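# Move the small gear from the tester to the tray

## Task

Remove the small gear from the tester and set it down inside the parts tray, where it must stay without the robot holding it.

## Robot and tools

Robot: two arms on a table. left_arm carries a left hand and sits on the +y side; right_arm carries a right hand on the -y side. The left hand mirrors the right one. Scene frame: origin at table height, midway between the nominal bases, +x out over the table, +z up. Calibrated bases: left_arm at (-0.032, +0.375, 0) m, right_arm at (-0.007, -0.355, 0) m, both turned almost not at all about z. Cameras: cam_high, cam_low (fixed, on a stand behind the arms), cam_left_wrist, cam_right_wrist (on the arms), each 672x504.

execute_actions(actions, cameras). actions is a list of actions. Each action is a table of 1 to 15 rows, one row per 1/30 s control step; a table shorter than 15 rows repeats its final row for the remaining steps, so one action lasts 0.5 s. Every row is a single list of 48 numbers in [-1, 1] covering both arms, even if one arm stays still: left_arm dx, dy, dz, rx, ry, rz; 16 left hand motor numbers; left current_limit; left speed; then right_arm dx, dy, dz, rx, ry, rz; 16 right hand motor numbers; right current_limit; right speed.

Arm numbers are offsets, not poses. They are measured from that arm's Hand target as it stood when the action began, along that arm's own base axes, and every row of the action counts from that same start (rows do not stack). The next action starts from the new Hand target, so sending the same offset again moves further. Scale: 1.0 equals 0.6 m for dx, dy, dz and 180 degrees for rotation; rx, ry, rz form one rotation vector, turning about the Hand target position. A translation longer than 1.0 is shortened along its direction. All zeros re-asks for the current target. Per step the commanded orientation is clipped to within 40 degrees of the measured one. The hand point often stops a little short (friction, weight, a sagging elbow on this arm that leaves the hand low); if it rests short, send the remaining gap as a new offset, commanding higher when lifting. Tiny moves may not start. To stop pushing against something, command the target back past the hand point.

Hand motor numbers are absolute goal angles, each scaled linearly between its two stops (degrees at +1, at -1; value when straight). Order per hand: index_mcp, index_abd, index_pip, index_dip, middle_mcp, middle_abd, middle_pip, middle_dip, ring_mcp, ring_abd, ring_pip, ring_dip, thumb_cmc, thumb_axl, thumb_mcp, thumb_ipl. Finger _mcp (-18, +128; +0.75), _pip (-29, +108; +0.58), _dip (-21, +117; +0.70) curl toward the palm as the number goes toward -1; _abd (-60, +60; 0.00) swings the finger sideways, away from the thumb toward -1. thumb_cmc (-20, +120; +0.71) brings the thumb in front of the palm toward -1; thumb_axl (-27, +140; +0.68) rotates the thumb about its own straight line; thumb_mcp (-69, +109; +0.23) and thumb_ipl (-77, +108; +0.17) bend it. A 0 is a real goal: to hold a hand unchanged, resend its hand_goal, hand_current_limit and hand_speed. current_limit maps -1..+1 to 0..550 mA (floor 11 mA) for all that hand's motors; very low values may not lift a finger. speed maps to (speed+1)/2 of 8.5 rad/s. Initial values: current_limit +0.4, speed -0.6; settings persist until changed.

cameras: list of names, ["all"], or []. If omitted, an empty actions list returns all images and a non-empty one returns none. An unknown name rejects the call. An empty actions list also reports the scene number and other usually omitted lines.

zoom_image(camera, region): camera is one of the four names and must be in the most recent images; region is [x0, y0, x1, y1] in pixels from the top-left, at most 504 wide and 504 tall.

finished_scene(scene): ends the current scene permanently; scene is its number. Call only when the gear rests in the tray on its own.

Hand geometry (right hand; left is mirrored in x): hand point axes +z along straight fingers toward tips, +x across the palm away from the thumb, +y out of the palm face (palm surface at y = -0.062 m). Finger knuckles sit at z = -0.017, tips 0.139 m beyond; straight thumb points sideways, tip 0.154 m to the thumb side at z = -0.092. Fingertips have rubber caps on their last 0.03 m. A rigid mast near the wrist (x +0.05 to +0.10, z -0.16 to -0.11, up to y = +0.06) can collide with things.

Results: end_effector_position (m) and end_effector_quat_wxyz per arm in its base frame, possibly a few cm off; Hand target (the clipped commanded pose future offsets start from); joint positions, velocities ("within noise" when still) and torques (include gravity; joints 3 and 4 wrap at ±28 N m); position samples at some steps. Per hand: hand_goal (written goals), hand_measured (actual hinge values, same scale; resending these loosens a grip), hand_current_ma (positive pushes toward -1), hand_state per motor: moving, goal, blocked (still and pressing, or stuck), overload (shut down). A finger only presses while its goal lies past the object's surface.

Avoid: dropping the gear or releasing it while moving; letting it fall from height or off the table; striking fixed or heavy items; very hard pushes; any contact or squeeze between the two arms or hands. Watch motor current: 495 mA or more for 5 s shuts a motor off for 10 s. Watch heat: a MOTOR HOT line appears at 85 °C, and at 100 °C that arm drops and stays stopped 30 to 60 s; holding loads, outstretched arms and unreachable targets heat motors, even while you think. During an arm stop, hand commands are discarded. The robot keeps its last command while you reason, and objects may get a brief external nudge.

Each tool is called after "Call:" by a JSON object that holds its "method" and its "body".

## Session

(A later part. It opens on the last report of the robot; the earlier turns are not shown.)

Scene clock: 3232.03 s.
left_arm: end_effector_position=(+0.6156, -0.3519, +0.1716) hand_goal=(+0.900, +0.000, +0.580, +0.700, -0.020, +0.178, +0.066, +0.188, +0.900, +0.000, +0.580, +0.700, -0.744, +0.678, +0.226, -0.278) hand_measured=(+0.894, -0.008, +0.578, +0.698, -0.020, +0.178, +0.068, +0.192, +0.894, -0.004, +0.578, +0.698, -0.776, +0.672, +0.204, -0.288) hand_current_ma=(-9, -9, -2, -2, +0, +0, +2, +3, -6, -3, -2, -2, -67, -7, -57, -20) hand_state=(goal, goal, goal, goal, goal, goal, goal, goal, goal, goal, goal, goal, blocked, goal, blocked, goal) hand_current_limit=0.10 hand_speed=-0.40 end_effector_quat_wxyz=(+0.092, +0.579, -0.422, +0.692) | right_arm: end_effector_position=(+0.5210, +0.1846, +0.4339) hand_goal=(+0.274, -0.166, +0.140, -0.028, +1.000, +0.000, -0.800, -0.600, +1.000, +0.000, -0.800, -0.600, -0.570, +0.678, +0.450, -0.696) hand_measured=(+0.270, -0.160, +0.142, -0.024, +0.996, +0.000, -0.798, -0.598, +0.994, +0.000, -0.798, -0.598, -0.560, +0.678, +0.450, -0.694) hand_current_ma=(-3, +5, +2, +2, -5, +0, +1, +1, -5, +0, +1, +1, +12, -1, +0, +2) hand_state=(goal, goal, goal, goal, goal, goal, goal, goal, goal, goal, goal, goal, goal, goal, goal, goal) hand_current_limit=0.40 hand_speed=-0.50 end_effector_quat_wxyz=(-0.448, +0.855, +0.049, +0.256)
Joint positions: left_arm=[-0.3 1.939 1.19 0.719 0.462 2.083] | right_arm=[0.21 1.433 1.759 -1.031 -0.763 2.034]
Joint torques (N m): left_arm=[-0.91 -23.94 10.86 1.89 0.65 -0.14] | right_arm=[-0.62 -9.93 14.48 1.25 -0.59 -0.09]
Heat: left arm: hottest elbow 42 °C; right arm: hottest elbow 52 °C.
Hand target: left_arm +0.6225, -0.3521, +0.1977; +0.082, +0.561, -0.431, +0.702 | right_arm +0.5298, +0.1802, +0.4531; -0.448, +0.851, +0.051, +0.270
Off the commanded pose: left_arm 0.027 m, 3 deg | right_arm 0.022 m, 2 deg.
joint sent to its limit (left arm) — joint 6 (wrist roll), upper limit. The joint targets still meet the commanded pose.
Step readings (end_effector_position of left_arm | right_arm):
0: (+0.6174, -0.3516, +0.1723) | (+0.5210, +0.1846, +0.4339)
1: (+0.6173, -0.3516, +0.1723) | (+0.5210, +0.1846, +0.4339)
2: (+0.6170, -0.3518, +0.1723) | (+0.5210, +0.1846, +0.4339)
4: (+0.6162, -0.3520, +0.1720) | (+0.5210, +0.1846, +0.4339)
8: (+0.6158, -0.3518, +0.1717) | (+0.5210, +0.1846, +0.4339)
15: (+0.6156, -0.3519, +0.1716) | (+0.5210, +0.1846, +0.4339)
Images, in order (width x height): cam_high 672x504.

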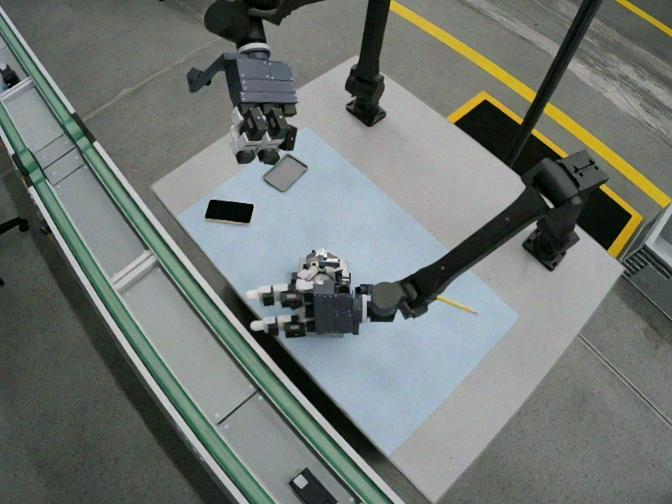

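Call:
{"method": "execute_actions", "body": {"actions": [[[0.014,0.014,0.015,0,0,0,0.9,0,0.58,0.7,-0.01,0.177,0.066,0.188,0.9,0,0.58,0.7,-0.745,0.677,0.225,-0.278,0.1,-0.4,0,0,0,0,0,0,0.274,-0.167,0.139,-0.029,1,0,-0.8,-0.6,1,0,-0.8,-0.6,-0.571,0.677,0.449,-0.697,0.4,-0.5]]], "cameras": ["cam_high"]}}

Call:
{"method": "zoom_image", "body": {"camera": "cam_high", "region": [300, 255, 340, 285]}}

Scene clock: 3237.60 s.
left_arm: end_effector_position=(+0.6156, -0.3492, +0.1701) hand_goal=(+0.900, +0.000, +0.580, +0.700, -0.010, +0.178, +0.066, +0.188, +0.900, +0.000, +0.580, +0.700, -0.744, +0.678, +0.226, -0.278) hand_measured=(+0.894, -0.008, +0.578, +0.698, -0.006, +0.178, +0.070, +0.192, +0.894, -0.004, +0.578, +0.698, -0.776, +0.672, +0.196, -0.290) hand_current_ma=(-9, -9, -2, -2, +3, +0, +3, +3, -6, -3, -2, -2, -67, -7, -86, -27) hand_state=(goal, goal, goal, goal, goal, goal, goal, goal, goal, goal, goal, goal, blocked, goal, blocked, goal) hand_current_limit=0.10 hand_speed=-0.40 end_effector_quat_wxyz=(+0.098, +0.583, -0.427, +0.685) | right_arm: end_effector_position=(+0.5210, +0.1846, +0.4339) hand_goal=(+0.274, -0.166, +0.140, -0.028, +1.000, +0.000, -0.800, -0.600, +1.000, +0.000, -0.800, -0.600, -0.570, +0.678, +0.450, -0.696) hand_measured=(+0.270, -0.160, +0.142, -0.024, +0.996, +0.000, -0.798, -0.598, +0.994, +0.000, -0.798, -0.598, -0.560, +0.678, +0.450, -0.694) hand_current_ma=(-3, +5, +2, +2, -5, +0, +1, +1, -5, +0, +1, +1, +12, -1, +0, +2) hand_state=(goal, goal, goal, goal, goal, goal, goal, goal, goal, goal, goal, goal, goal, goal, goal, goal) hand_current_limit=0.40 hand_speed=-0.50 end_effector_quat_wxyz=(-0.448, +0.855, +0.049, +0.256)
Joint positions: left_arm=[-0.293 1.938 1.196 0.693 0.481 2.083] | right_arm=[0.21 1.433 1.759 -1.031 -0.763 2.034]
Joint torques (N m): left_arm=[-0.03 -24.23 11.97 1.89 0.6 -0.13] | right_arm=[-0.62 -9.93 14.43 1.35 -0.6 -0.09]
Heat: left arm: hottest elbow 42 °C; right arm: hottest elbow 52 °C.
Hand target: left_arm +0.6309, -0.3436, +0.2067; +0.082, +0.561, -0.431, +0.702 | right_arm +0.5298, +0.1802, +0.4531; -0.448, +0.851, +0.051, +0.270
Off the commanded pose: left_arm 0.040 m, 4 deg | right_arm 0.022 m, 2 deg.
joint sent to its limit (left arm) — joint 6 (wrist roll), upper limit. The joint targets still meet the commanded pose.
Step readings (end_effector_position of left_arm | right_arm):
0: (+0.6156, -0.3519, +0.1716) | (+0.5210, +0.1846, +0.4339)
1: (+0.6156, -0.3517, +0.1715) | (+0.5210, +0.1846, +0.4339)
2: (+0.6152, -0.3514, +0.1711) | (+0.5210, +0.1846, +0.4339)
4: (+0.6147, -0.3506, +0.1702) | (+0.5210, +0.1846, +0.4339)
8: (+0.6155, -0.3492, +0.1702) | (+0.5210, +0.1846, +0.4339)
15: (+0.6156, -0.3492, +0.1702) | (+0.5210, +0.1846, +0.4339)
Images, in order (width x height): cam_high 672x504.

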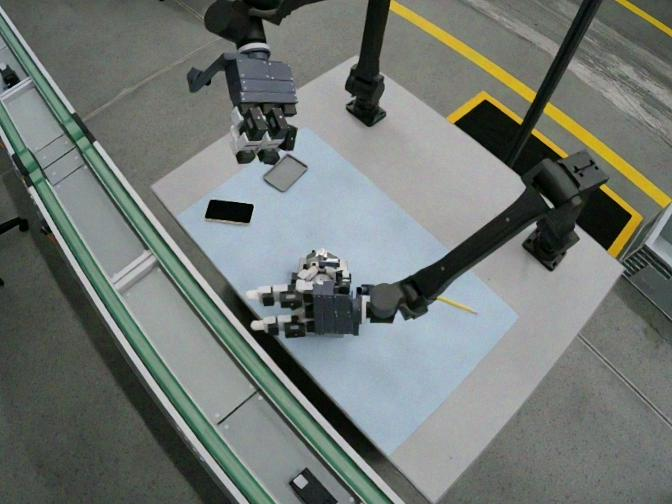

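Scaled by 12.600 from the camera's 672x504 image, which has a finer 960x720 frame.

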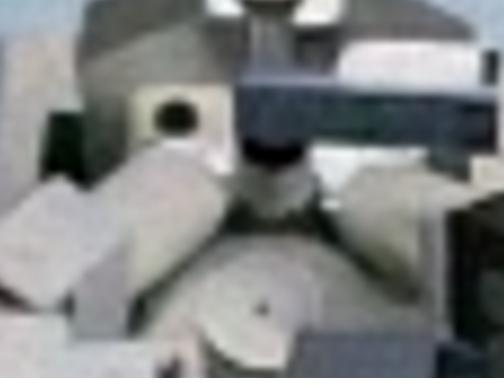

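Call:
{"method": "execute_actions", "body": {"actions": [[[-0.003,0.0,0.12,0,0,0,0.9,0,0.58,0.7,0.02,0.177,0.066,0.188,0.9,0,0.58,0.7,-0.745,0.677,0.27,-0.278,0.1,-0.4,0,0,0,0,0,0,0.274,-0.167,0.139,-0.029,1,0,-0.8,-0.6,1,0,-0.8,-0.6,-0.571,0.677,0.449,-0.697,0.4,-0.5]]]}}

Scene clock: 3246.27 s.
left_arm: end_effector_position=(+0.6172, -0.3380, +0.2412) hand_goal=(+0.900, +0.000, +0.580, +0.700, +0.020, +0.178, +0.066, +0.188, +0.900, +0.000, +0.580, +0.700, -0.744, +0.678, +0.270, -0.278) hand_measured=(+0.894, -0.008, +0.578, +0.698, +0.020, +0.168, +0.068, +0.192, +0.894, -0.004, +0.578, +0.698, -0.762, +0.674, +0.268, -0.280) hand_current_ma=(-9, -9, -2, -2, +0, -10, +2, +3, -6, -3, -2, -2, -30, -4, -2, -1) hand_state=(goal, goal, goal, goal, goal, goal, goal, goal, goal, goal, goal, goal, goal, goal, goal, goal) hand_current_limit=0.10 hand_speed=-0.40 end_effector_quat_wxyz=(+0.095, +0.586, -0.424, +0.684) | right_arm: end_effector_position=(+0.5210, +0.1846, +0.4339) hand_goal=(+0.274, -0.166, +0.140, -0.028, +1.000, +0.000, -0.800, -0.600, +1.000, +0.000, -0.800, -0.600, -0.570, +0.678, +0.450, -0.696) hand_measured=(+0.270, -0.160, +0.142, -0.024, +0.996, +0.000, -0.798, -0.598, +0.994, +0.000, -0.798, -0.598, -0.560, +0.678, +0.450, -0.694) hand_current_ma=(-3, +5, +2, +2, -5, +0, +1, +1, -5, +0, +1, +1, +12, -1, +0, +2) hand_state=(goal, goal, goal, goal, goal, goal, goal, goal, goal, goal, goal, goal, goal, goal, goal, goal) hand_current_limit=0.40 hand_speed=-0.50 end_effector_quat_wxyz=(-0.448, +0.855, +0.049, +0.256)
Joint positions: left_arm=[-0.276 1.816 1.239 0.525 0.488 2.084] | right_arm=[0.21 1.433 1.759 -1.031 -0.763 2.034]
Joint torques (N m): left_arm=[-1.38 -22.59 13.76 1.92 0.3 -0.14] | right_arm=[-0.85 -9.93 14.45 1.32 -0.61 -0.08]
Heat: left arm: hottest elbow 44 °C; right arm: hottest elbow 52 °C.
Hand target: left_arm +0.6292, -0.3437, +0.2787; +0.082, +0.560, -0.431, +0.702 | right_arm +0.5298, +0.1802, +0.4531; -0.448, +0.851, +0.051, +0.270
Off the commanded pose: left_arm 0.040 m, 4 deg | right_arm 0.022 m, 2 deg.
joint sent to its limit (left arm) — joint 6 (wrist roll), upper limit. The joint targets still meet the commanded pose.
Step readings (end_effector_position of left_arm | right_arm):
0: (+0.6156, -0.3492, +0.1701) | (+0.5210, +0.1846, +0.4339)
1: (+0.6155, -0.3492, +0.1702) | (+0.5210, +0.1846, +0.4339)
2: (+0.6155, -0.3489, +0.1703) | (+0.5210, +0.1846, +0.4339)
4: (+0.6139, -0.3481, +0.1740) | (+0.5210, +0.1846, +0.4339)
8: (+0.6121, -0.3410, +0.2000) | (+0.5210, +0.1846, +0.4339)
15: (+0.6160, -0.3372, +0.2345) | (+0.5210, +0.1846, +0.4339)

Call:
{"method": "execute_actions", "body": {"actions": [[[-0.008,-0.011,0.05,0,0,0,0.9,0,0.58,0.7,0.02,0.177,0.066,0.188,0.9,0,0.58,0.7,-0.745,0.677,0.27,-0.278,0.1,-0.4,0,0,0,0,0,0,0.274,-0.167,0.139,-0.029,1,0,-0.8,-0.6,1,0,-0.8,-0.6,-0.571,0.677,0.449,-0.697,0.4,-0.5]],[[0,0,-0.11,0,0,0,0.9,0,0.58,0.7,0.02,0.177,0.066,0.188,0.9,0,0.58,0.7,-0.745,0.677,0.27,-0.278,0.1,-0.4,0,0,0,0,0,0,0.274,-0.167,0.139,-0.029,1,0,-0.8,-0.6,1,0,-0.8,-0.6,-0.571,0.677,0.449,-0.697,0.4,-0.5]]]}}

Scene clock: 3252.70 s.
left_arm: end_effector_position=(+0.6274, -0.3406, +0.2481) hand_goal=(+0.900, +0.000, +0.580, +0.700, +0.020, +0.178, +0.066, +0.188, +0.900, +0.000, +0.580, +0.700, -0.744, +0.678, +0.270, -0.278) hand_measured=(+0.894, -0.008, +0.578, +0.698, +0.020, +0.168, +0.068, +0.192, +0.894, -0.004, +0.578, +0.698, -0.760, +0.674, +0.268, -0.280) hand_current_ma=(-9, -9, -2, -2, +0, -9, +2, +3, -6, -3, -2, -2, -27, -4, -2, -1) hand_state=(goal, goal, goal, goal, goal, goal, goal, goal, goal, goal, goal, goal, goal, goal, goal, goal) hand_current_limit=0.10 hand_speed=-0.40 end_effector_quat_wxyz=(+0.086, +0.566, -0.420, +0.704) | right_arm: end_effector_position=(+0.5210, +0.1846, +0.4339) hand_goal=(+0.274, -0.166, +0.140, -0.028, +1.000, +0.000, -0.800, -0.600, +1.000, +0.000, -0.800, -0.600, -0.570, +0.678, +0.450, -0.696) hand_measured=(+0.270, -0.160, +0.142, -0.024, +0.996, +0.000, -0.798, -0.598, +0.994, +0.000, -0.798, -0.598, -0.560, +0.678, +0.450, -0.694) hand_current_ma=(-3, +5, +2, +2, -5, +0, +1, +1, -5, +0, +1, +1, +12, -1, +0, +2) hand_state=(goal, goal, goal, goal, goal, goal, goal, goal, goal, goal, goal, goal, goal, goal, goal, goal) hand_current_limit=0.40 hand_speed=-0.50 end_effector_quat_wxyz=(-0.448, +0.855, +0.049, +0.256)
Joint positions: left_arm=[-0.276 1.84 1.263 0.584 0.484 2.084] | right_arm=[0.21 1.433 1.759 -1.031 -0.763 2.034]
Joint torques (N m): left_arm=[-2.2 -20.6 9.1 3.03 0.03 -0.15] | right_arm=[-0.79 -9.99 14.46 1.31 -0.59 -0.07]
Heat: left arm: hottest elbow 44 °C; right arm: hottest elbow 52 °C.
Hand target: left_arm +0.6244, -0.3502, +0.2426; +0.082, +0.561, -0.431, +0.702 | right_arm +0.5298, +0.1802, +0.4531; -0.448, +0.851, +0.051, +0.270
Off the commanded pose: left_arm 0.012 m, 2 deg | right_arm 0.022 m, 2 deg.
joint sent to its limit (left arm) — joint 6 (wrist roll), upper limit. The joint targets still meet the commanded pose.
Step readings (end_effector_position of left_arm | right_arm):
0: (+0.6172, -0.3380, +0.2412) | (+0.5210, +0.1846, +0.4339)
1: (+0.6171, -0.3380, +0.2410) | (+0.5210, +0.1846, +0.4339)
2: (+0.6169, -0.3379, +0.2405) | (+0.5210, +0.1846, +0.4339)
4: (+0.6161, -0.3376, +0.2404) | (+0.5210, +0.1846, +0.4339)
8: (+0.6147, -0.3369, +0.2476) | (+0.5210, +0.1846, +0.4339)
15: (+0.6157, -0.3373, +0.2684) | (+0.5210, +0.1846, +0.4339)
16: (+0.6159, -0.3374, +0.2692) | (+0.5210, +0.1846, +0.4339)
17: (+0.6162, -0.3374, +0.2706) | (+0.5210, +0.1846, +0.4339)
19: (+0.6181, -0.3380, +0.2726) | (+0.5210, +0.1846, +0.4339)
23: (+0.6224, -0.3392, +0.2684) | (+0.5210, +0.1846, +0.4339)
30: (+0.6270, -0.3405, +0.2485) | (+0.5210, +0.1846, +0.4339)

Call:
{"method": "execute_actions", "body": {"actions": [[[0,0,-0.1135,0,0,0,0.9,0,0.58,0.7,0.02,0.177,0.066,0.188,0.9,0,0.58,0.7,-0.745,0.677,0.27,-0.278,0.1,-0.4,0,0,0,0,0,0,0.274,-0.167,0.139,-0.029,1,0,-0.8,-0.6,1,0,-0.8,-0.6,-0.571,0.677,0.449,-0.697,0.4,-0.5]]], "cameras": ["cam_high"]}}

Call:
{"method": "zoom_image", "body": {"camera": "cam_high", "region": [290, 250, 350, 295]}}

Scene clock: 3257.07 s.
left_arm: end_effector_position=(+0.6282, -0.3409, +0.1748) hand_goal=(+0.900, +0.000, +0.580, +0.700, +0.020, +0.178, +0.066, +0.188, +0.900, +0.000, +0.580, +0.700, -0.744, +0.678, +0.270, -0.278) hand_measured=(+0.894, -0.008, +0.578, +0.698, +0.020, +0.178, +0.068, +0.190, +0.894, -0.004, +0.578, +0.698, -0.758, +0.676, +0.268, -0.280) hand_current_ma=(-8, -9, -2, -2, +1, +0, +2, +2, -6, -3, -2, -2, -20, -2, -1, -1) hand_state=(goal, goal, goal, goal, goal, goal, goal, goal, goal, goal, goal, goal, goal, goal, goal, goal) hand_current_limit=0.10 hand_speed=-0.40 end_effector_quat_wxyz=(+0.087, +0.570, -0.419, +0.701) | right_arm: end_effector_position=(+0.5210, +0.1846, +0.4339) hand_goal=(+0.274, -0.166, +0.140, -0.028, +1.000, +0.000, -0.800, -0.600, +1.000, +0.000, -0.800, -0.600, -0.570, +0.678, +0.450, -0.696) hand_measured=(+0.270, -0.160, +0.142, -0.024, +0.996, +0.000, -0.798, -0.598, +0.994, +0.000, -0.798, -0.598, -0.560, +0.678, +0.450, -0.694) hand_current_ma=(-3, +5, +2, +2, -5, +0, +1, +1, -5, +0, +1, +1, +12, -1, +0, +2) hand_state=(goal, goal, goal, goal, goal, goal, goal, goal, goal, goal, goal, goal, goal, goal, goal, goal) hand_current_limit=0.40 hand_speed=-0.50 end_effector_quat_wxyz=(-0.448, +0.855, +0.049, +0.256)
Joint positions: left_arm=[-0.277 1.958 1.215 0.742 0.482 2.081] | right_arm=[0.21 1.433 1.759 -1.031 -0.763 2.034]
Joint torques (N m): left_arm=[-2.32 -21.77 8.34 3 0.11 -0.12] | right_arm=[-0.67 -10.23 14.45 1.32 -0.6 -0.08]
Heat: left arm: hottest elbow 43 °C; right arm: hottest elbow 52 °C.
Hand target: left_arm +0.6245, -0.3501, +0.1746; +0.082, +0.561, -0.431, +0.702 | right_arm +0.5298, +0.1802, +0.4531; -0.448, +0.851, +0.051, +0.270
Off the commanded pose: left_arm 0.010 m, 2 deg | right_arm 0.022 m, 2 deg.
joint sent to its limit (left arm) — joint 6 (wrist roll), upper limit. The joint targets still meet the commanded pose.
Step readings (end_effector_position of left_arm | right_arm):
0: (+0.6274, -0.3406, +0.2481) | (+0.5210, +0.1846, +0.4339)
1: (+0.6273, -0.3406, +0.2484) | (+0.5210, +0.1846, +0.4339)
2: (+0.6273, -0.3406, +0.2482) | (+0.5210, +0.1846, +0.4339)
4: (+0.6269, -0.3405, +0.2453) | (+0.5210, +0.1846, +0.4339)
8: (+0.6273, -0.3403, +0.2201) | (+0.5210, +0.1846, +0.4339)
15: (+0.6281, -0.3406, +0.1749) | (+0.5210, +0.1846, +0.4339)
Images, in order (width x height): cam_high 672x504.

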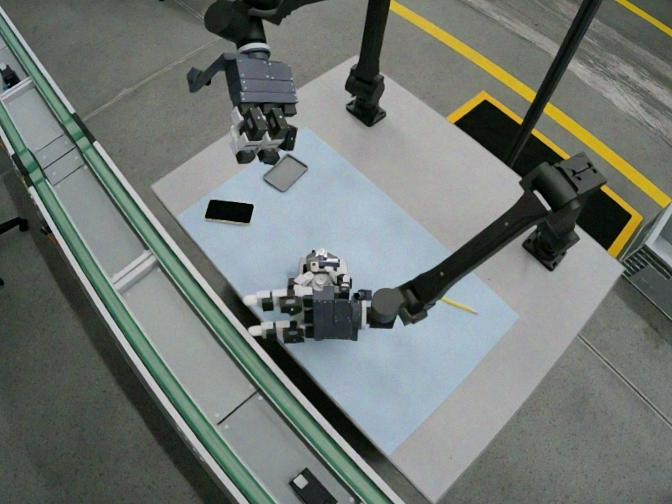

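Scaled by 8.400 from the camera's 672x504 image, which has a finer 960x720 frame.

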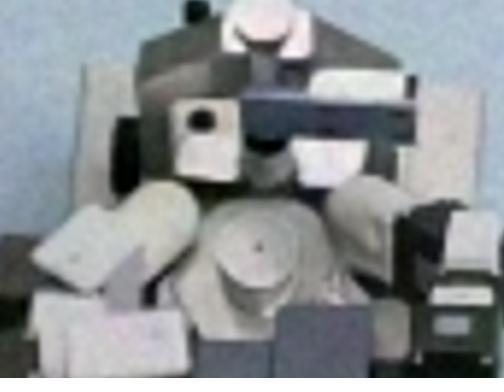

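Call:
{"method": "execute_actions", "body": {"actions": [[[-0.008,-0.0085,0,0,0,0,0.9,0,0.58,0.7,-0.01,0.177,0.066,0.188,0.9,0,0.58,0.7,-0.745,0.677,0.22,-0.278,0.1,-0.4,0,0,0,0,0,0,0.274,-0.167,0.139,-0.029,1,0,-0.8,-0.6,1,0,-0.8,-0.6,-0.571,0.677,0.449,-0.697,0.4,-0.5]],[[-0.0095,-0.0075,0.0015,0,0,0,0.9,0,0.58,0.7,-0.035,0.177,0.066,0.188,0.9,0,0.58,0.7,-0.745,0.677,0.205,-0.278,0.1,-0.4,0,0,0,0,0,0,0.274,-0.167,0.139,-0.029,1,0,-0.8,-0.6,1,0,-0.8,-0.6,-0.571,0.677,0.449,-0.697,0.4,-0.5]]], "cameras": ["cam_high"]}}

Call:
{"method": "zoom_image", "body": {"camera": "cam_high", "region": [300, 255, 340, 285]}}

Scene clock: 3267.63 s.
left_arm: end_effector_position=(+0.6246, -0.3485, +0.1742) hand_goal=(+0.900, +0.000, +0.580, +0.700, -0.034, +0.178, +0.066, +0.188, +0.900, +0.000, +0.580, +0.700, -0.744, +0.678, +0.206, -0.278) hand_measured=(+0.894, -0.008, +0.578, +0.698, -0.032, +0.180, +0.068, +0.190, +0.894, -0.004, +0.578, +0.698, -0.746, +0.678, +0.212, -0.278) hand_current_ma=(-8, -9, -2, -2, +2, +1, +2, +2, -6, -3, -2, -2, -1, +0, +10, +0) hand_state=(goal, goal, goal, goal, goal, goal, goal, goal, goal, goal, goal, goal, goal, goal, goal, goal) hand_current_limit=0.10 hand_speed=-0.40 end_effector_quat_wxyz=(+0.086, +0.568, -0.418, +0.703) | right_arm: end_effector_position=(+0.5210, +0.1846, +0.4339) hand_goal=(+0.274, -0.166, +0.140, -0.028, +1.000, +0.000, -0.800, -0.600, +1.000, +0.000, -0.800, -0.600, -0.570, +0.678, +0.450, -0.696) hand_measured=(+0.270, -0.160, +0.142, -0.024, +0.996, +0.000, -0.798, -0.598, +0.994, +0.000, -0.798, -0.598, -0.560, +0.678, +0.450, -0.694) hand_current_ma=(-3, +5, +2, +2, -5, +0, +1, +1, -5, +0, +1, +1, +12, -1, +0, +2) hand_state=(goal, goal, goal, goal, goal, goal, goal, goal, goal, goal, goal, goal, goal, goal, goal, goal) hand_current_limit=0.40 hand_speed=-0.50 end_effector_quat_wxyz=(-0.448, +0.855, +0.049, +0.256)
Joint positions: left_arm=[-0.291 1.958 1.208 0.754 0.465 2.081] | right_arm=[0.21 1.433 1.759 -1.031 -0.763 2.034]
Joint torques (N m): left_arm=[-2.67 -23.36 7.17 2.81 -0.05 -0.12] | right_arm=[-0.62 -9.76 14.53 1.32 -0.59 -0.05]
Heat: left arm: hottest elbow 44 °C; right arm: hottest elbow 52 °C.
Hand target: left_arm +0.6139, -0.3598, +0.1753; +0.082, +0.561, -0.431, +0.702 | right_arm +0.5298, +0.1802, +0.4531; -0.448, +0.851, +0.051, +0.270
Off the commanded pose: left_arm 0.016 m, 2 deg | right_arm 0.022 m, 2 deg.
joint sent to its limit (left arm) — joint 6 (wrist roll), upper limit. The joint targets still meet the commanded pose.
Step readings (end_effector_position of left_arm | right_arm):
0: (+0.6281, -0.3411, +0.1748) | (+0.5210, +0.1846, +0.4339)
1: (+0.6281, -0.3411, +0.1748) | (+0.5210, +0.1846, +0.4339)
2: (+0.6279, -0.3416, +0.1750) | (+0.5210, +0.1846, +0.4339)
4: (+0.6275, -0.3431, +0.1756) | (+0.5210, +0.1846, +0.4339)
8: (+0.6265, -0.3456, +0.1758) | (+0.5210, +0.1846, +0.4339)
15: (+0.6258, -0.3472, +0.1758) | (+0.5210, +0.1846, +0.4339)
16: (+0.6258, -0.3474, +0.1758) | (+0.5210, +0.1846, +0.4339)
17: (+0.6257, -0.3477, +0.1756) | (+0.5210, +0.1846, +0.4339)
19: (+0.6256, -0.3480, +0.1752) | (+0.5210, +0.1846, +0.4339)
23: (+0.6247, -0.3485, +0.1743) | (+0.5210, +0.1846, +0.4339)
30: (+0.6246, -0.3485, +0.1742) | (+0.5210, +0.1846, +0.4339)
Images, in order (width x height): cam_high 672x504.

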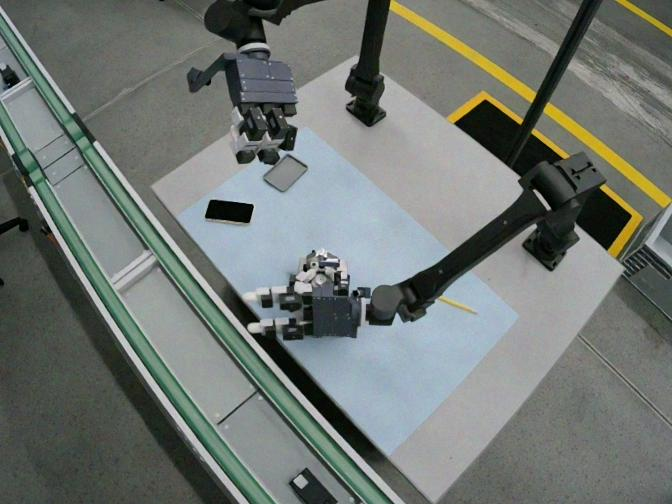

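Scaled by 12.600 from the camera's 672x504 image, which has a finer 960x720 frame.

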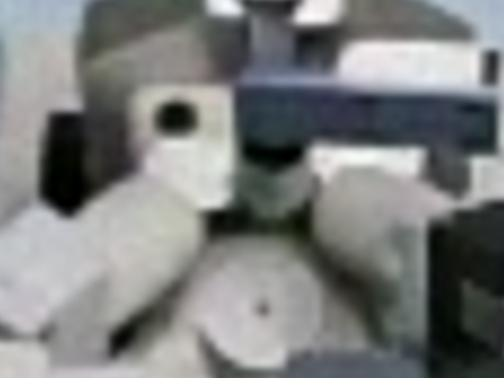

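Call:
{"method": "execute_actions", "body": {"actions": [[[-0.008,-0.0085,0.0015,0,0,0,0.9,0,0.58,0.7,-0.04,0.177,0.066,0.188,0.9,0,0.58,0.7,-0.745,0.677,0.21,-0.278,0.1,-0.4,0,0,0,0,0,0,0.274,-0.167,0.139,-0.029,1,0,-0.8,-0.6,1,0,-0.8,-0.6,-0.571,0.677,0.449,-0.697,0.4,-0.5]]], "cameras": ["cam_high"]}}

Call:
{"method": "zoom_image", "body": {"camera": "cam_high", "region": [300, 255, 340, 285]}}

Scene clock: 3273.03 s.
left_arm: end_effector_position=(+0.6200, -0.3520, +0.1715) hand_goal=(+0.900, +0.000, +0.580, +0.700, -0.040, +0.178, +0.066, +0.188, +0.900, +0.000, +0.580, +0.700, -0.744, +0.678, +0.210, -0.278) hand_measured=(+0.894, -0.008, +0.578, +0.698, -0.034, +0.180, +0.068, +0.190, +0.894, -0.004, +0.578, +0.698, -0.756, +0.678, +0.218, -0.278) hand_current_ma=(-8, -9, -2, -2, +7, +2, +2, +2, -6, -3, -2, -2, -16, +0, +14, -1) hand_state=(goal, goal, goal, goal, goal, goal, goal, goal, goal, goal, goal, goal, goal, goal, goal, goal) hand_current_limit=0.10 hand_speed=-0.40 end_effector_quat_wxyz=(+0.086, +0.571, -0.418, +0.701) | right_arm: end_effector_position=(+0.5210, +0.1846, +0.4339) hand_goal=(+0.274, -0.166, +0.140, -0.028, +1.000, +0.000, -0.800, -0.600, +1.000, +0.000, -0.800, -0.600, -0.570, +0.678, +0.450, -0.696) hand_measured=(+0.270, -0.160, +0.142, -0.024, +0.996, +0.000, -0.798, -0.598, +0.994, +0.000, -0.798, -0.598, -0.560, +0.678, +0.450, -0.694) hand_current_ma=(-3, +5, +2, +2, -5, +0, +1, +1, -5, +0, +1, +1, +12, -1, +0, +2) hand_state=(goal, goal, goal, goal, goal, goal, goal, goal, goal, goal, goal, goal, goal, goal, goal, goal) hand_current_limit=0.40 hand_speed=-0.50 end_effector_quat_wxyz=(-0.448, +0.855, +0.049, +0.256)
Joint positions: left_arm=[-0.3 1.953 1.195 0.756 0.454 2.081] | right_arm=[0.21 1.433 1.759 -1.031 -0.763 2.034]
Joint torques (N m): left_arm=[-2.96 -23.18 7.27 2.8 -0.04 -0.12] | right_arm=[-0.73 -10.23 14.43 1.31 -0.6 -0.07]
Heat: left arm: hottest elbow 43 °C; right arm: hottest elbow 52 °C.
Hand target: left_arm +0.6091, -0.3648, +0.1762; +0.082, +0.561, -0.431, +0.702 | right_arm +0.5298, +0.1802, +0.4531; -0.448, +0.851, +0.051, +0.270
Off the commanded pose: left_arm 0.018 m, 2 deg | right_arm 0.022 m, 2 deg.
joint sent to its limit (left arm) — joint 6 (wrist roll), upper limit. The joint targets still meet the commanded pose.
Step readings (end_effector_position of left_arm | right_arm):
0: (+0.6246, -0.3485, +0.1742) | (+0.5210, +0.1846, +0.4339)
1: (+0.6247, -0.3484, +0.1742) | (+0.5210, +0.1846, +0.4339)
2: (+0.6248, -0.3485, +0.1743) | (+0.5210, +0.1846, +0.4339)
4: (+0.6242, -0.3489, +0.1741) | (+0.5210, +0.1846, +0.4339)
8: (+0.6219, -0.3505, +0.1733) | (+0.5210, +0.1846, +0.4339)
15: (+0.6200, -0.3520, +0.1715) | (+0.5210, +0.1846, +0.4339)
Images, in order (width x height): cam_high 672x504.

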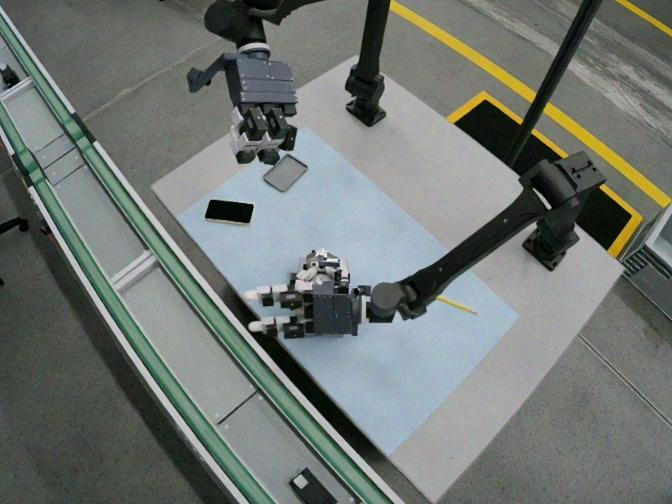

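Scaled by 12.600 from the camera's 672x504 image, which has a finer 960x720 frame.

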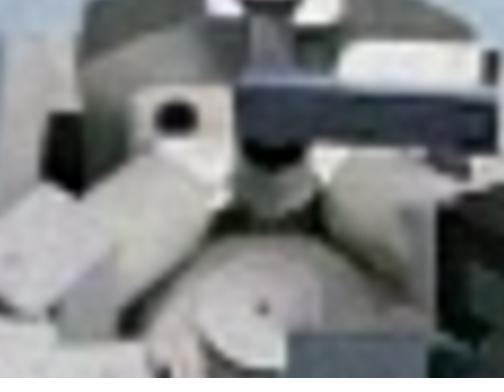

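Call:
{"method": "execute_actions", "body": {"actions": [[[0,0,0.01,0,0,0,0.9,0,0.58,0.7,-0.12,0.177,0.066,0.188,0.9,0,0.58,0.7,-0.745,0.677,0.12,-0.278,0.1,-0.6,0,0,0,0,0,0,0.274,-0.167,0.139,-0.029,1,0,-0.8,-0.6,1,0,-0.8,-0.6,-0.571,0.677,0.449,-0.697,0.4,-0.5]]], "cameras": ["cam_high"]}}

Call:
{"method": "zoom_image", "body": {"camera": "cam_high", "region": [300, 255, 340, 285]}}

Scene clock: 3276.83 s.
left_arm: end_effector_position=(+0.6196, -0.3525, +0.1733) hand_goal=(+0.900, +0.000, +0.580, +0.700, -0.120, +0.178, +0.066, +0.188, +0.900, +0.000, +0.580, +0.700, -0.744, +0.678, +0.120, -0.278) hand_measured=(+0.894, -0.008, +0.578, +0.698, -0.070, +0.180, +0.080, +0.194, +0.894, -0.004, +0.578, +0.698, -0.764, +0.676, +0.206, -0.268) hand_current_ma=(-8, -9, -2, -2, +133, +2, +22, +8, -6, -3, -2, -2, -33, -1, +303, +21) hand_state=(goal, goal, goal, goal, blocked, goal, goal, goal, goal, goal, goal, goal, goal, goal, blocked, goal) hand_current_limit=0.10 hand_speed=-0.60 end_effector_quat_wxyz=(+0.086, +0.570, -0.418, +0.702) | right_arm: end_effector_position=(+0.5210, +0.1846, +0.4339) hand_goal=(+0.274, -0.166, +0.140, -0.028, +1.000, +0.000, -0.800, -0.600, +1.000, +0.000, -0.800, -0.600, -0.570, +0.678, +0.450, -0.696) hand_measured=(+0.270, -0.160, +0.142, -0.024, +0.996, +0.000, -0.798, -0.598, +0.994, +0.000, -0.798, -0.598, -0.560, +0.678, +0.450, -0.694) hand_current_ma=(-3, +5, +2, +2, -5, +0, +1, +1, -5, +0, +1, +1, +12, -1, +0, +2) hand_state=(goal, goal, goal, goal, goal, goal, goal, goal, goal, goal, goal, goal, goal, goal, goal, goal) hand_current_limit=0.40 hand_speed=-0.50 end_effector_quat_wxyz=(-0.448, +0.855, +0.049, +0.256)
Joint positions: left_arm=[-0.301 1.951 1.195 0.756 0.454 2.081] | right_arm=[0.21 1.433 1.759 -1.031 -0.763 2.034]
Joint torques (N m): left_arm=[-3.02 -24.12 7.5 2.26 -0.04 -0.12] | right_arm=[-0.56 -10.05 14.39 1.29 -0.6 -0.07]
Heat: left arm: hottest elbow 43 °C; right arm: hottest elbow 52 °C.
Hand target: left_arm +0.6090, -0.3650, +0.1824; +0.082, +0.561, -0.431, +0.702 | right_arm +0.5298, +0.1802, +0.4531; -0.448, +0.851, +0.051, +0.270
Off the commanded pose: left_arm 0.018 m, 2 deg | right_arm 0.022 m, 2 deg.
joint sent to its limit (left arm) — joint 6 (wrist roll), upper limit. The joint targets still meet the commanded pose.
Step readings (end_effector_position of left_arm | right_arm):
0: (+0.6200, -0.3520, +0.1715) | (+0.5210, +0.1846, +0.4339)
1: (+0.6200, -0.3520, +0.1715) | (+0.5210, +0.1846, +0.4339)
2: (+0.6200, -0.3520, +0.1717) | (+0.5210, +0.1846, +0.4339)
4: (+0.6197, -0.3522, +0.1731) | (+0.5210, +0.1846, +0.4339)
8: (+0.6196, -0.3525, +0.1733) | (+0.5210, +0.1846, +0.4339)
15: (+0.6196, -0.3525, +0.1733) | (+0.5210, +0.1846, +0.4339)
Images, in order (width x height): cam_high 672x504.

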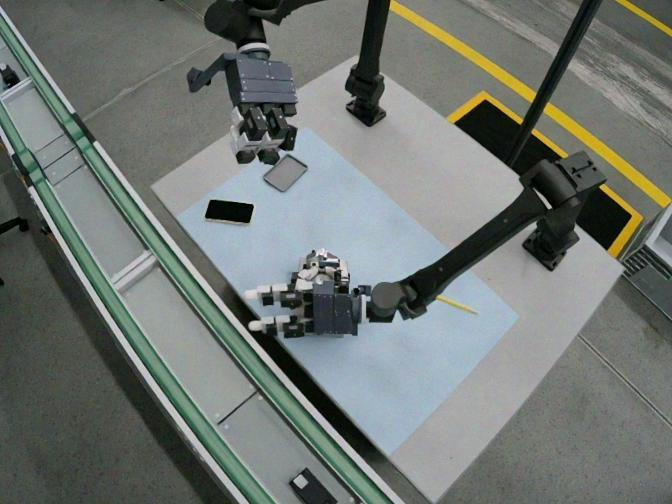

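Scaled by 12.600 from the camera's 672x504 image, which has a finer 960x720 frame.

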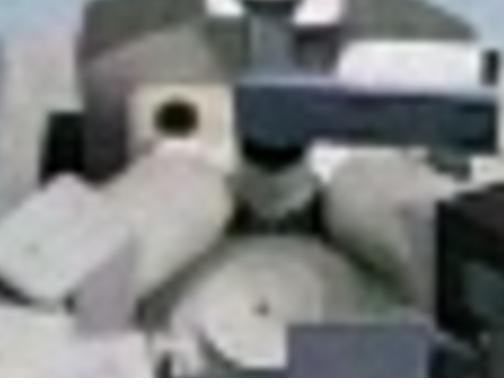

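Call:
{"method": "execute_actions", "body": {"actions": [[[0,0,0,0,0,0,0.9,0,0.58,0.7,-0.2,0.177,0.04,0.15,0.9,0,0.58,0.7,-0.73,0.677,0.08,-0.3,0.5,-0.6,0,0,0,0,0,0,0.274,-0.167,0.139,-0.029,1,0,-0.8,-0.6,1,0,-0.8,-0.6,-0.571,0.677,0.449,-0.697,0.4,-0.5]],[[0.006,0.006,0.02,0,0,0,0.9,0,0.58,0.7,-0.2,0.177,0.04,0.15,0.9,0,0.58,0.7,-0.73,0.677,0.08,-0.3,0.5,-0.6,0,0,0,0,0,0,0.274,-0.167,0.139,-0.029,1,0,-0.8,-0.6,1,0,-0.8,-0.6,-0.571,0.677,0.449,-0.697,0.4,-0.5]],[[0.0,0.0,0.02,0,0,0,0.9,0,0.58,0.7,-0.2,0.177,0.04,0.15,0.9,0,0.58,0.7,-0.73,0.677,0.08,-0.3,0.5,-0.6,0,0,0,0,0,0,0.274,-0.167,0.139,-0.029,1,0,-0.8,-0.6,1,0,-0.8,-0.6,-0.571,0.677,0.449,-0.697,0.4,-0.5]]], "cameras": ["cam_high"]}}

Call:
{"method": "zoom_image", "body": {"camera": "cam_high", "region": [300, 255, 340, 285]}}

Scene clock: 3288.63 s.
left_arm: end_effector_position=(+0.6184, -0.3517, +0.1747) hand_goal=(+0.900, +0.000, +0.580, +0.700, -0.200, +0.178, +0.040, +0.150, +0.900, +0.000, +0.580, +0.700, -0.730, +0.678, +0.080, -0.300) hand_measured=(+0.894, -0.008, +0.578, +0.698, -0.074, +0.160, +0.092, +0.188, +0.894, -0.004, +0.578, +0.698, -0.764, +0.672, +0.190, -0.268) hand_current_ma=(-8, -9, -2, -2, +412, -23, +128, +84, -6, -3, -2, -2, -70, -9, +412, +96) hand_state=(goal, goal, goal, goal, blocked, goal, blocked, blocked, goal, goal, goal, goal, blocked, goal, blocked, blocked) hand_current_limit=0.50 hand_speed=-0.60 end_effector_quat_wxyz=(+0.088, +0.583, -0.420, +0.690) | right_arm: end_effector_position=(+0.5210, +0.1846, +0.4339) hand_goal=(+0.274, -0.166, +0.140, -0.028, +1.000, +0.000, -0.800, -0.600, +1.000, +0.000, -0.800, -0.600, -0.570, +0.678, +0.450, -0.696) hand_measured=(+0.270, -0.160, +0.142, -0.024, +0.996, +0.000, -0.798, -0.598, +0.994, +0.000, -0.798, -0.598, -0.560, +0.678, +0.450, -0.694) hand_current_ma=(-3, +5, +2, +2, -5, +0, +1, +1, -5, +0, +1, +1, +12, -1, +0, +2) hand_state=(goal, goal, goal, goal, goal, goal, goal, goal, goal, goal, goal, goal, goal, goal, goal, goal) hand_current_limit=0.40 hand_speed=-0.50 end_effector_quat_wxyz=(-0.448, +0.855, +0.049, +0.256)
Joint positions: left_arm=[-0.301 1.933 1.195 0.703 0.449 2.084] | right_arm=[0.21 1.433 1.759 -1.031 -0.763 2.034]
Joint torques (N m): left_arm=[-2.32 -25.88 9.2 2.11 0.38 -0.14] | right_arm=[-0.79 -9.93 14.49 1.31 -0.56 -0.08]
Heat: left arm: hottest elbow 42 °C; right arm: hottest elbow 52 °C.
Hand target: left_arm +0.6126, -0.3614, +0.2063; +0.082, +0.561, -0.431, +0.702 | right_arm +0.5298, +0.1802, +0.4531; -0.448, +0.851, +0.051, +0.270
Off the commanded pose: left_arm 0.034 m, 3 deg | right_arm 0.022 m, 2 deg.
joint sent to its limit (left arm) — joint 6 (wrist roll), upper limit. The joint targets still meet the commanded pose.
Step readings (end_effector_position of left_arm | right_arm):
0: (+0.6196, -0.3525, +0.1733) | (+0.5210, +0.1846, +0.4339)
1: (+0.6196, -0.3525, +0.1733) | (+0.5210, +0.1846, +0.4339)
2: (+0.6196, -0.3525, +0.1733) | (+0.5210, +0.1846, +0.4339)
4: (+0.6196, -0.3525, +0.1733) | (+0.5210, +0.1846, +0.4339)
8: (+0.6196, -0.3525, +0.1733) | (+0.5210, +0.1846, +0.4339)
15: (+0.6196, -0.3525, +0.1733) | (+0.5210, +0.1846, +0.4339)
16: (+0.6196, -0.3525, +0.1733) | (+0.5210, +0.1846, +0.4339)
17: (+0.6196, -0.3525, +0.1733) | (+0.5210, +0.1846, +0.4339)
19: (+0.6193, -0.3524, +0.1732) | (+0.5210, +0.1846, +0.4339)
23: (+0.6189, -0.3525, +0.1730) | (+0.5210, +0.1846, +0.4339)
30: (+0.6188, -0.3524, +0.1732) | (+0.5210, +0.1846, +0.4339)
31: (+0.6188, -0.3524, +0.1730) | (+0.5210, +0.1846, +0.4339)
32: (+0.6187, -0.3523, +0.1730) | (+0.5210, +0.1846, +0.4339)
34: (+0.6186, -0.3521, +0.1737) | (+0.5210, +0.1846, +0.4339)
38: (+0.6184, -0.3518, +0.1748) | (+0.5210, +0.1846, +0.4339)
45: (+0.6184, -0.3517, +0.1748) | (+0.5210, +0.1846, +0.4339)
Images, in order (width x height): cam_high 672x504.

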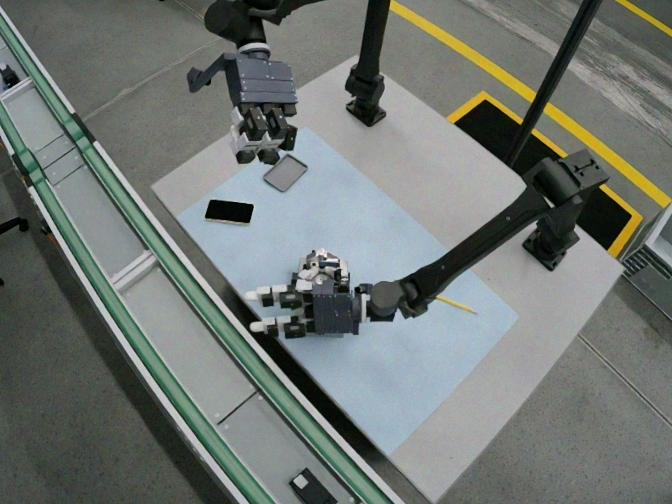

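Scaled by 12.600 from the camera's 672x504 image, which has a finer 960x720 frame.

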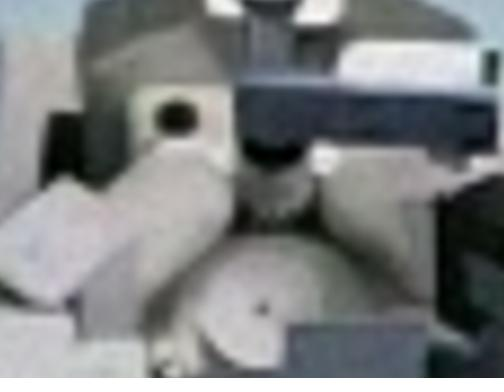

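Call:
{"method": "execute_actions", "body": {"actions": [[[0.003,0.003,0.02,0,0,0,0.9,0,0.58,0.7,-0.2,0.177,0.04,0.15,0.9,0,0.58,0.7,-0.73,0.677,0.08,-0.3,0.5,-0.6,0,0,0,0,0,0,0.274,-0.167,0.139,-0.029,1,0,-0.8,-0.6,1,0,-0.8,-0.6,-0.571,0.677,0.449,-0.697,0.4,-0.5]],[[0.0,0.0,0.02,0,0,0,0.9,0,0.58,0.7,-0.2,0.177,0.04,0.15,0.9,0,0.58,0.7,-0.73,0.677,0.08,-0.3,0.5,-0.6,0,0,0,0,0,0,0.274,-0.167,0.139,-0.029,1,0,-0.8,-0.6,1,0,-0.8,-0.6,-0.571,0.677,0.449,-0.697,0.4,-0.5]]], "cameras": ["cam_high"]}}

Call:
{"method": "zoom_image", "body": {"camera": "cam_high", "region": [300, 245, 340, 285]}}

Scene clock: 3293.33 s.
left_arm: end_effector_position=(+0.6168, -0.3503, +0.1830) hand_goal=(+0.900, +0.000, +0.580, +0.700, -0.200, +0.178, +0.040, +0.150, +0.900, +0.000, +0.580, +0.700, -0.730, +0.678, +0.080, -0.300) hand_measured=(+0.894, -0.008, +0.578, +0.698, -0.074, +0.152, +0.100, +0.186, +0.894, -0.004, +0.578, +0.698, -0.772, +0.668, +0.152, -0.270) hand_current_ma=(-8, -9, -2, -2, +413, -39, +154, +78, -6, -3, -2, -2, -97, -16, +286, +89) hand_state=(goal, goal, goal, goal, blocked, blocked, blocked, blocked, goal, goal, goal, goal, blocked, goal, blocked, blocked) hand_current_limit=0.50 hand_speed=-0.60 end_effector_quat_wxyz=(+0.088, +0.594, -0.419, +0.681) | right_arm: end_effector_position=(+0.5210, +0.1846, +0.4339) hand_goal=(+0.274, -0.166, +0.140, -0.028, +1.000, +0.000, -0.800, -0.600, +1.000, +0.000, -0.800, -0.600, -0.570, +0.678, +0.450, -0.696) hand_measured=(+0.270, -0.160, +0.142, -0.024, +0.996, +0.000, -0.798, -0.598, +0.994, +0.000, -0.798, -0.598, -0.560, +0.678, +0.450, -0.694) hand_current_ma=(-3, +5, +2, +2, -5, +0, +1, +1, -5, +0, +1, +1, +12, -1, +0, +2) hand_state=(goal, goal, goal, goal, goal, goal, goal, goal, goal, goal, goal, goal, goal, goal, goal, goal) hand_current_limit=0.40 hand_speed=-0.50 end_effector_quat_wxyz=(-0.448, +0.855, +0.049, +0.256)
Joint positions: left_arm=[-0.301 1.905 1.195 0.648 0.441 2.084] | right_arm=[0.21 1.433 1.759 -1.031 -0.763 2.034]
Joint torques (N m): left_arm=[-2.02 -26.52 10.77 2.06 0.77 -0.13] | right_arm=[-0.56 -9.82 14.42 1.29 -0.6 -0.07]
Heat: left arm: hottest elbow 42 °C; right arm: hottest elbow 52 °C.
Hand target: left_arm +0.6144, -0.3596, +0.2304; +0.082, +0.561, -0.431, +0.702 | right_arm +0.5298, +0.1802, +0.4531; -0.448, +0.851, +0.051, +0.270
Off the commanded pose: left_arm 0.048 m, 5 deg | right_arm 0.022 m, 2 deg.
joint sent to its limit (left arm) — joint 6 (wrist roll), upper limit. The joint targets still meet the commanded pose.
Step readings (end_effector_position of left_arm | right_arm):
0: (+0.6184, -0.3517, +0.1747) | (+0.5210, +0.1846, +0.4339)
1: (+0.6184, -0.3517, +0.1746) | (+0.5210, +0.1846, +0.4339)
2: (+0.6183, -0.3516, +0.1745) | (+0.5210, +0.1846, +0.4339)
4: (+0.6182, -0.3514, +0.1751) | (+0.5210, +0.1846, +0.4339)
8: (+0.6175, -0.3511, +0.1813) | (+0.5210, +0.1846, +0.4339)
15: (+0.6170, -0.3510, +0.1834) | (+0.5210, +0.1846, +0.4339)
16: (+0.6170, -0.3510, +0.1833) | (+0.5210, +0.1846, +0.4339)
17: (+0.6169, -0.3509, +0.1834) | (+0.5210, +0.1846, +0.4339)
19: (+0.6167, -0.3507, +0.1833) | (+0.5210, +0.1846, +0.4339)
23: (+0.6167, -0.3504, +0.1831) | (+0.5210, +0.1846, +0.4339)
30: (+0.6167, -0.3503, +0.1831) | (+0.5210, +0.1846, +0.4339)
Images, in order (width x height): cam_high 672x504.

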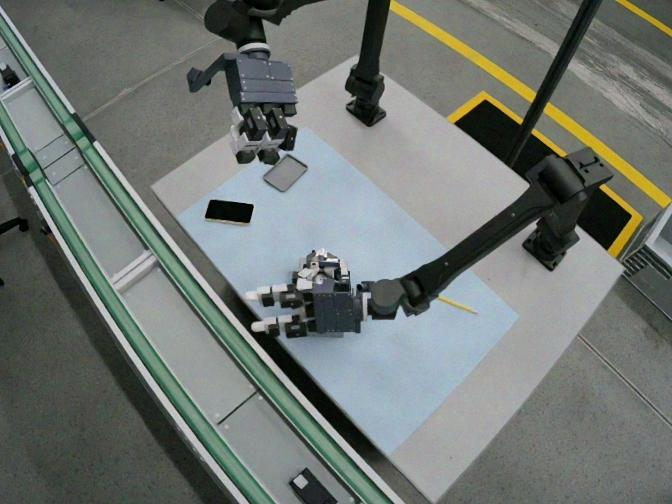

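Scaled by 12.600 from the camera's 672x504 image, which has a finer 960x720 frame.

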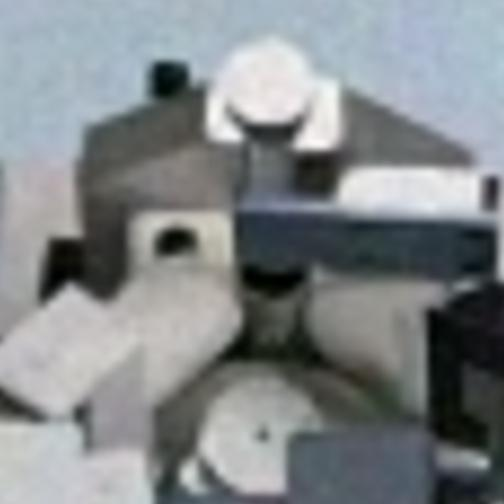

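Call:
{"method": "execute_actions", "body": {"actions": [], "cameras": ["cam_left_wrist","cam_right_wrist"]}}

Scene clock: 3371.20 s.
left_arm: end_effector_position=(+0.6168, -0.3503, +0.1830) hand_goal=(+0.900, +0.000, +0.580, +0.700, -0.200, +0.178, +0.040, +0.150, +0.900, +0.000, +0.580, +0.700, -0.730, +0.678, +0.080, -0.300) hand_measured=(+0.894, -0.008, +0.578, +0.698, -0.074, +0.152, +0.100, +0.186, +0.894, -0.004, +0.578, +0.698, -0.772, +0.668, +0.152, -0.270) hand_current_ma=(-8, -9, -2, -2, +412, -39, +154, +78, -6, -3, -2, -2, -97, -16, +286, +89) hand_state=(goal, goal, goal, goal, blocked, blocked, blocked, blocked, goal, goal, goal, goal, blocked, goal, blocked, blocked) hand_current_limit=0.50 hand_speed=-0.60 end_effector_quat_wxyz=(+0.088, +0.594, -0.419, +0.681) | right_arm: end_effector_position=(+0.5210, +0.1846, +0.4339) hand_goal=(+0.274, -0.166, +0.140, -0.028, +1.000, +0.000, -0.800, -0.600, +1.000, +0.000, -0.800, -0.600, -0.570, +0.678, +0.450, -0.696) hand_measured=(+0.270, -0.160, +0.142, -0.024, +0.996, +0.000, -0.798, -0.598, +0.994, +0.000, -0.798, -0.598, -0.560, +0.678, +0.450, -0.694) hand_current_ma=(-3, +5, +2, +2, -5, +0, +1, +1, -5, +0, +1, +1, +12, -1, +0, +2) hand_state=(goal, goal, goal, goal, goal, goal, goal, goal, goal, goal, goal, goal, goal, goal, goal, goal) hand_current_limit=0.40 hand_speed=-0.50 end_effector_quat_wxyz=(-0.448, +0.855, +0.049, +0.256)
Joint positions: left_arm=[-0.301 1.905 1.195 0.648 0.441 2.084] | right_arm=[0.21 1.433 1.759 -1.031 -0.763 2.034]
Joint velocities: within noise
Joint torques (N m): left_arm=[-2.2 -26.64 10.81 2.07 0.77 -0.14] | right_arm=[-0.67 -9.88 14.52 1.31 -0.6 -0.09]
Heat: left arm: hottest elbow 44 °C; right arm: hottest elbow 52 °C.
Hand target: left_arm +0.6144, -0.3596, +0.2304; +0.082, +0.561, -0.431, +0.702 | right_arm +0.5298, +0.1802, +0.4531; -0.448, +0.851, +0.051, +0.270
Off the commanded pose: left_arm 0.048 m, 5 deg | right_arm 0.022 m, 2 deg.
Images, in order (width x height): cam_left_wrist 672x504, cam_right_wrist 672x504.

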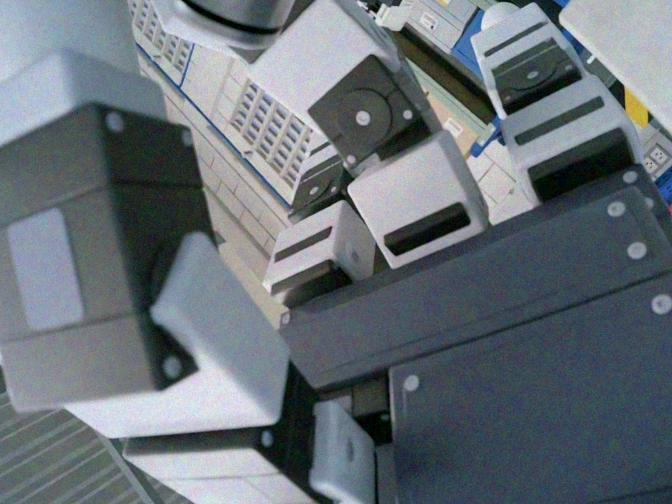

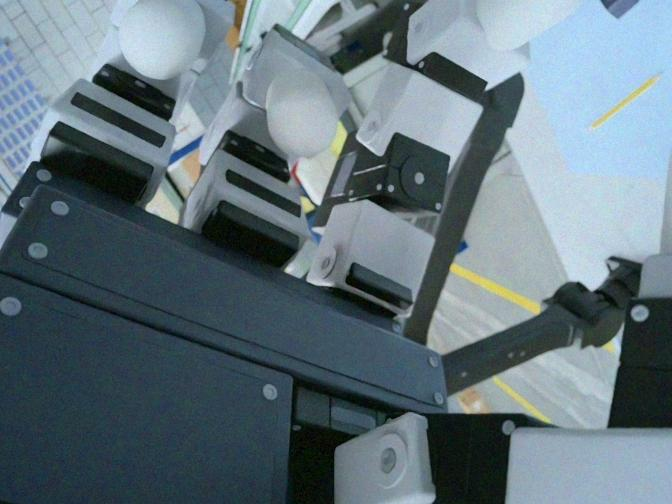

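Call:
{"method": "zoom_image", "body": {"camera": "cam_left_wrist", "region": [130, 0, 430, 225]}}

Scaled by 1.680 from the camera's 672x504 image, which has a finer 960x720 frame.

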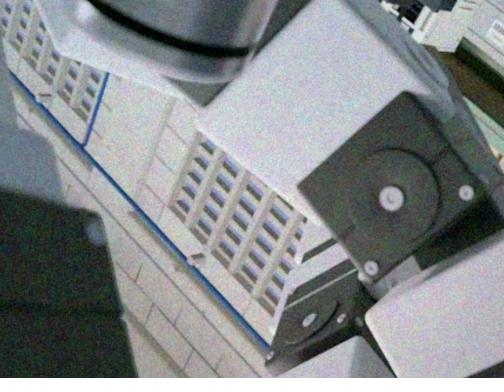

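Call:
{"method": "execute_actions", "body": {"actions": [[[0,0,0,0,0,0,0.9,0,0.58,0.7,0.02,0.177,0.066,0.188,0.9,0,0.58,0.7,-0.745,0.677,0.27,-0.278,0.1,-0.4,0,0,0,0,0,0,0.274,-0.167,0.139,-0.029,1,0,-0.8,-0.6,1,0,-0.8,-0.6,-0.571,0.677,0.449,-0.697,0.4,-0.5]],[[0.0167,0.0157,0.13,0,0,0,0.9,0,0.58,0.7,0.02,0.177,0.066,0.188,0.9,0,0.58,0.7,-0.745,0.677,0.27,-0.278,0.1,-0.4,0,0,0,0,0,0,0.274,-0.167,0.139,-0.029,1,0,-0.8,-0.6,1,0,-0.8,-0.6,-0.571,0.677,0.449,-0.697,0.4,-0.5]],[[0,0,-0.05,0,0,0,0.479,0.52,0.139,-0.362,0.02,0.177,0.066,0.188,0.9,0,0.58,0.7,-0.745,0.677,0.27,-0.278,0.2,-0.4,0,0,0,0,0,0,0.274,-0.167,0.139,-0.029,1,0,-0.8,-0.6,1,0,-0.8,-0.6,-0.571,0.677,0.449,-0.697,0.4,-0.5]]], "cameras": ["cam_high"]}}

Call:
{"method": "zoom_image", "body": {"camera": "cam_high", "region": [280, 240, 360, 300]}}

Scene clock: 3381.83 s.
left_arm: end_effector_position=(+0.6141, -0.3433, +0.2667) hand_goal=(+0.480, +0.520, +0.140, -0.362, +0.020, +0.178, +0.066, +0.188, +0.900, +0.000, +0.580, +0.700, -0.744, +0.678, +0.270, -0.278) hand_measured=(+0.478, +0.510, +0.142, -0.360, +0.020, +0.170, +0.068, +0.192, +0.894, -0.004, +0.578, +0.698, -0.760, +0.674, +0.268, -0.280) hand_current_ma=(-2, -11, +1, +2, +0, -9, +2, +3, -6, -3, -2, -2, -26, -4, -2, -1) hand_state=(goal, goal, goal, goal, goal, goal, goal, goal, goal, goal, goal, goal, goal, goal, goal, goal) hand_current_limit=0.20 hand_speed=-0.40 end_effector_quat_wxyz=(+0.092, +0.578, -0.423, +0.692) | right_arm: end_effector_position=(+0.5210, +0.1846, +0.4339) hand_goal=(+0.274, -0.166, +0.140, -0.028, +1.000, +0.000, -0.800, -0.600, +1.000, +0.000, -0.800, -0.600, -0.570, +0.678, +0.450, -0.696) hand_measured=(+0.270, -0.160, +0.142, -0.024, +0.996, +0.000, -0.798, -0.598, +0.994, +0.000, -0.798, -0.598, -0.560, +0.678, +0.450, -0.694) hand_current_ma=(-3, +5, +2, +2, -5, +0, +1, +1, -5, +0, +1, +1, +12, -1, +0, +2) hand_state=(goal, goal, goal, goal, goal, goal, goal, goal, goal, goal, goal, goal, goal, goal, goal, goal) hand_current_limit=0.40 hand_speed=-0.50 end_effector_quat_wxyz=(-0.448, +0.855, +0.049, +0.256)
Joint positions: left_arm=[-0.286 1.782 1.254 0.5 0.477 2.084] | right_arm=[0.21 1.433 1.759 -1.031 -0.763 2.034]
Joint torques (N m): left_arm=[-1.49 -18.84 12.83 3.03 0.27 -0.2] | right_arm=[-0.67 -9.99 14.48 1.36 -0.59 -0.07]
Heat: left arm: hottest elbow 44 °C; right arm: hottest elbow 52 °C.
Hand target: left_arm +0.6246, -0.3500, +0.2785; +0.082, +0.561, -0.431, +0.702 | right_arm +0.5298, +0.1802, +0.4531; -0.448, +0.851, +0.051, +0.270
Off the commanded pose: left_arm 0.017 m, 3 deg | right_arm 0.022 m, 2 deg.
joint sent to its limit (left arm) — joint 6 (wrist roll), upper limit. The joint targets still meet the commanded pose.
Step readings (end_effector_position of left_arm | right_arm):
0: (+0.6168, -0.3503, +0.1830) | (+0.5210, +0.1846, +0.4339)
1: (+0.6168, -0.3503, +0.1830) | (+0.5210, +0.1846, +0.4339)
2: (+0.6167, -0.3503, +0.1834) | (+0.5210, +0.1846, +0.4339)
4: (+0.6156, -0.3505, +0.1853) | (+0.5210, +0.1846, +0.4339)
8: (+0.6150, -0.3504, +0.1920) | (+0.5210, +0.1846, +0.4339)
15: (+0.6150, -0.3504, +0.1925) | (+0.5210, +0.1846, +0.4339)
16: (+0.6149, -0.3503, +0.1924) | (+0.5210, +0.1846, +0.4339)
17: (+0.6143, -0.3501, +0.1921) | (+0.5210, +0.1846, +0.4339)
19: (+0.6124, -0.3486, +0.1939) | (+0.5210, +0.1846, +0.4339)
23: (+0.6102, -0.3427, +0.2056) | (+0.5210, +0.1846, +0.4339)
30: (+0.6116, -0.3416, +0.2462) | (+0.5210, +0.1846, +0.4339)
31: (+0.6115, -0.3419, +0.2537) | (+0.5210, +0.1846, +0.4339)
32: (+0.6116, -0.3422, +0.2595) | (+0.5210, +0.1846, +0.4339)
34: (+0.6124, -0.3426, +0.2680) | (+0.5210, +0.1846, +0.4339)
38: (+0.6130, -0.3429, +0.2703) | (+0.5210, +0.1846, +0.4339)
45: (+0.6139, -0.3432, +0.2675) | (+0.5210, +0.1846, +0.4339)
Images, in order (width x height): cam_high 672x504.

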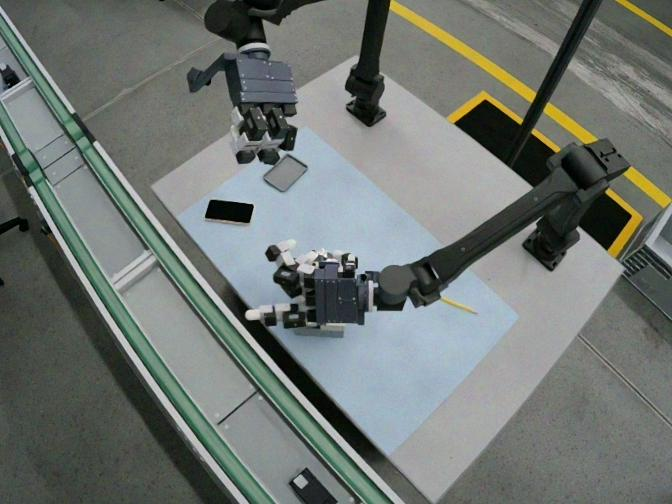

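Scaled by 6.300 from the camera's 672x504 image, which has a finer 960x720 frame.

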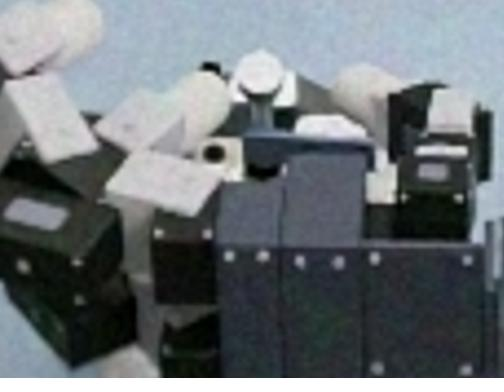

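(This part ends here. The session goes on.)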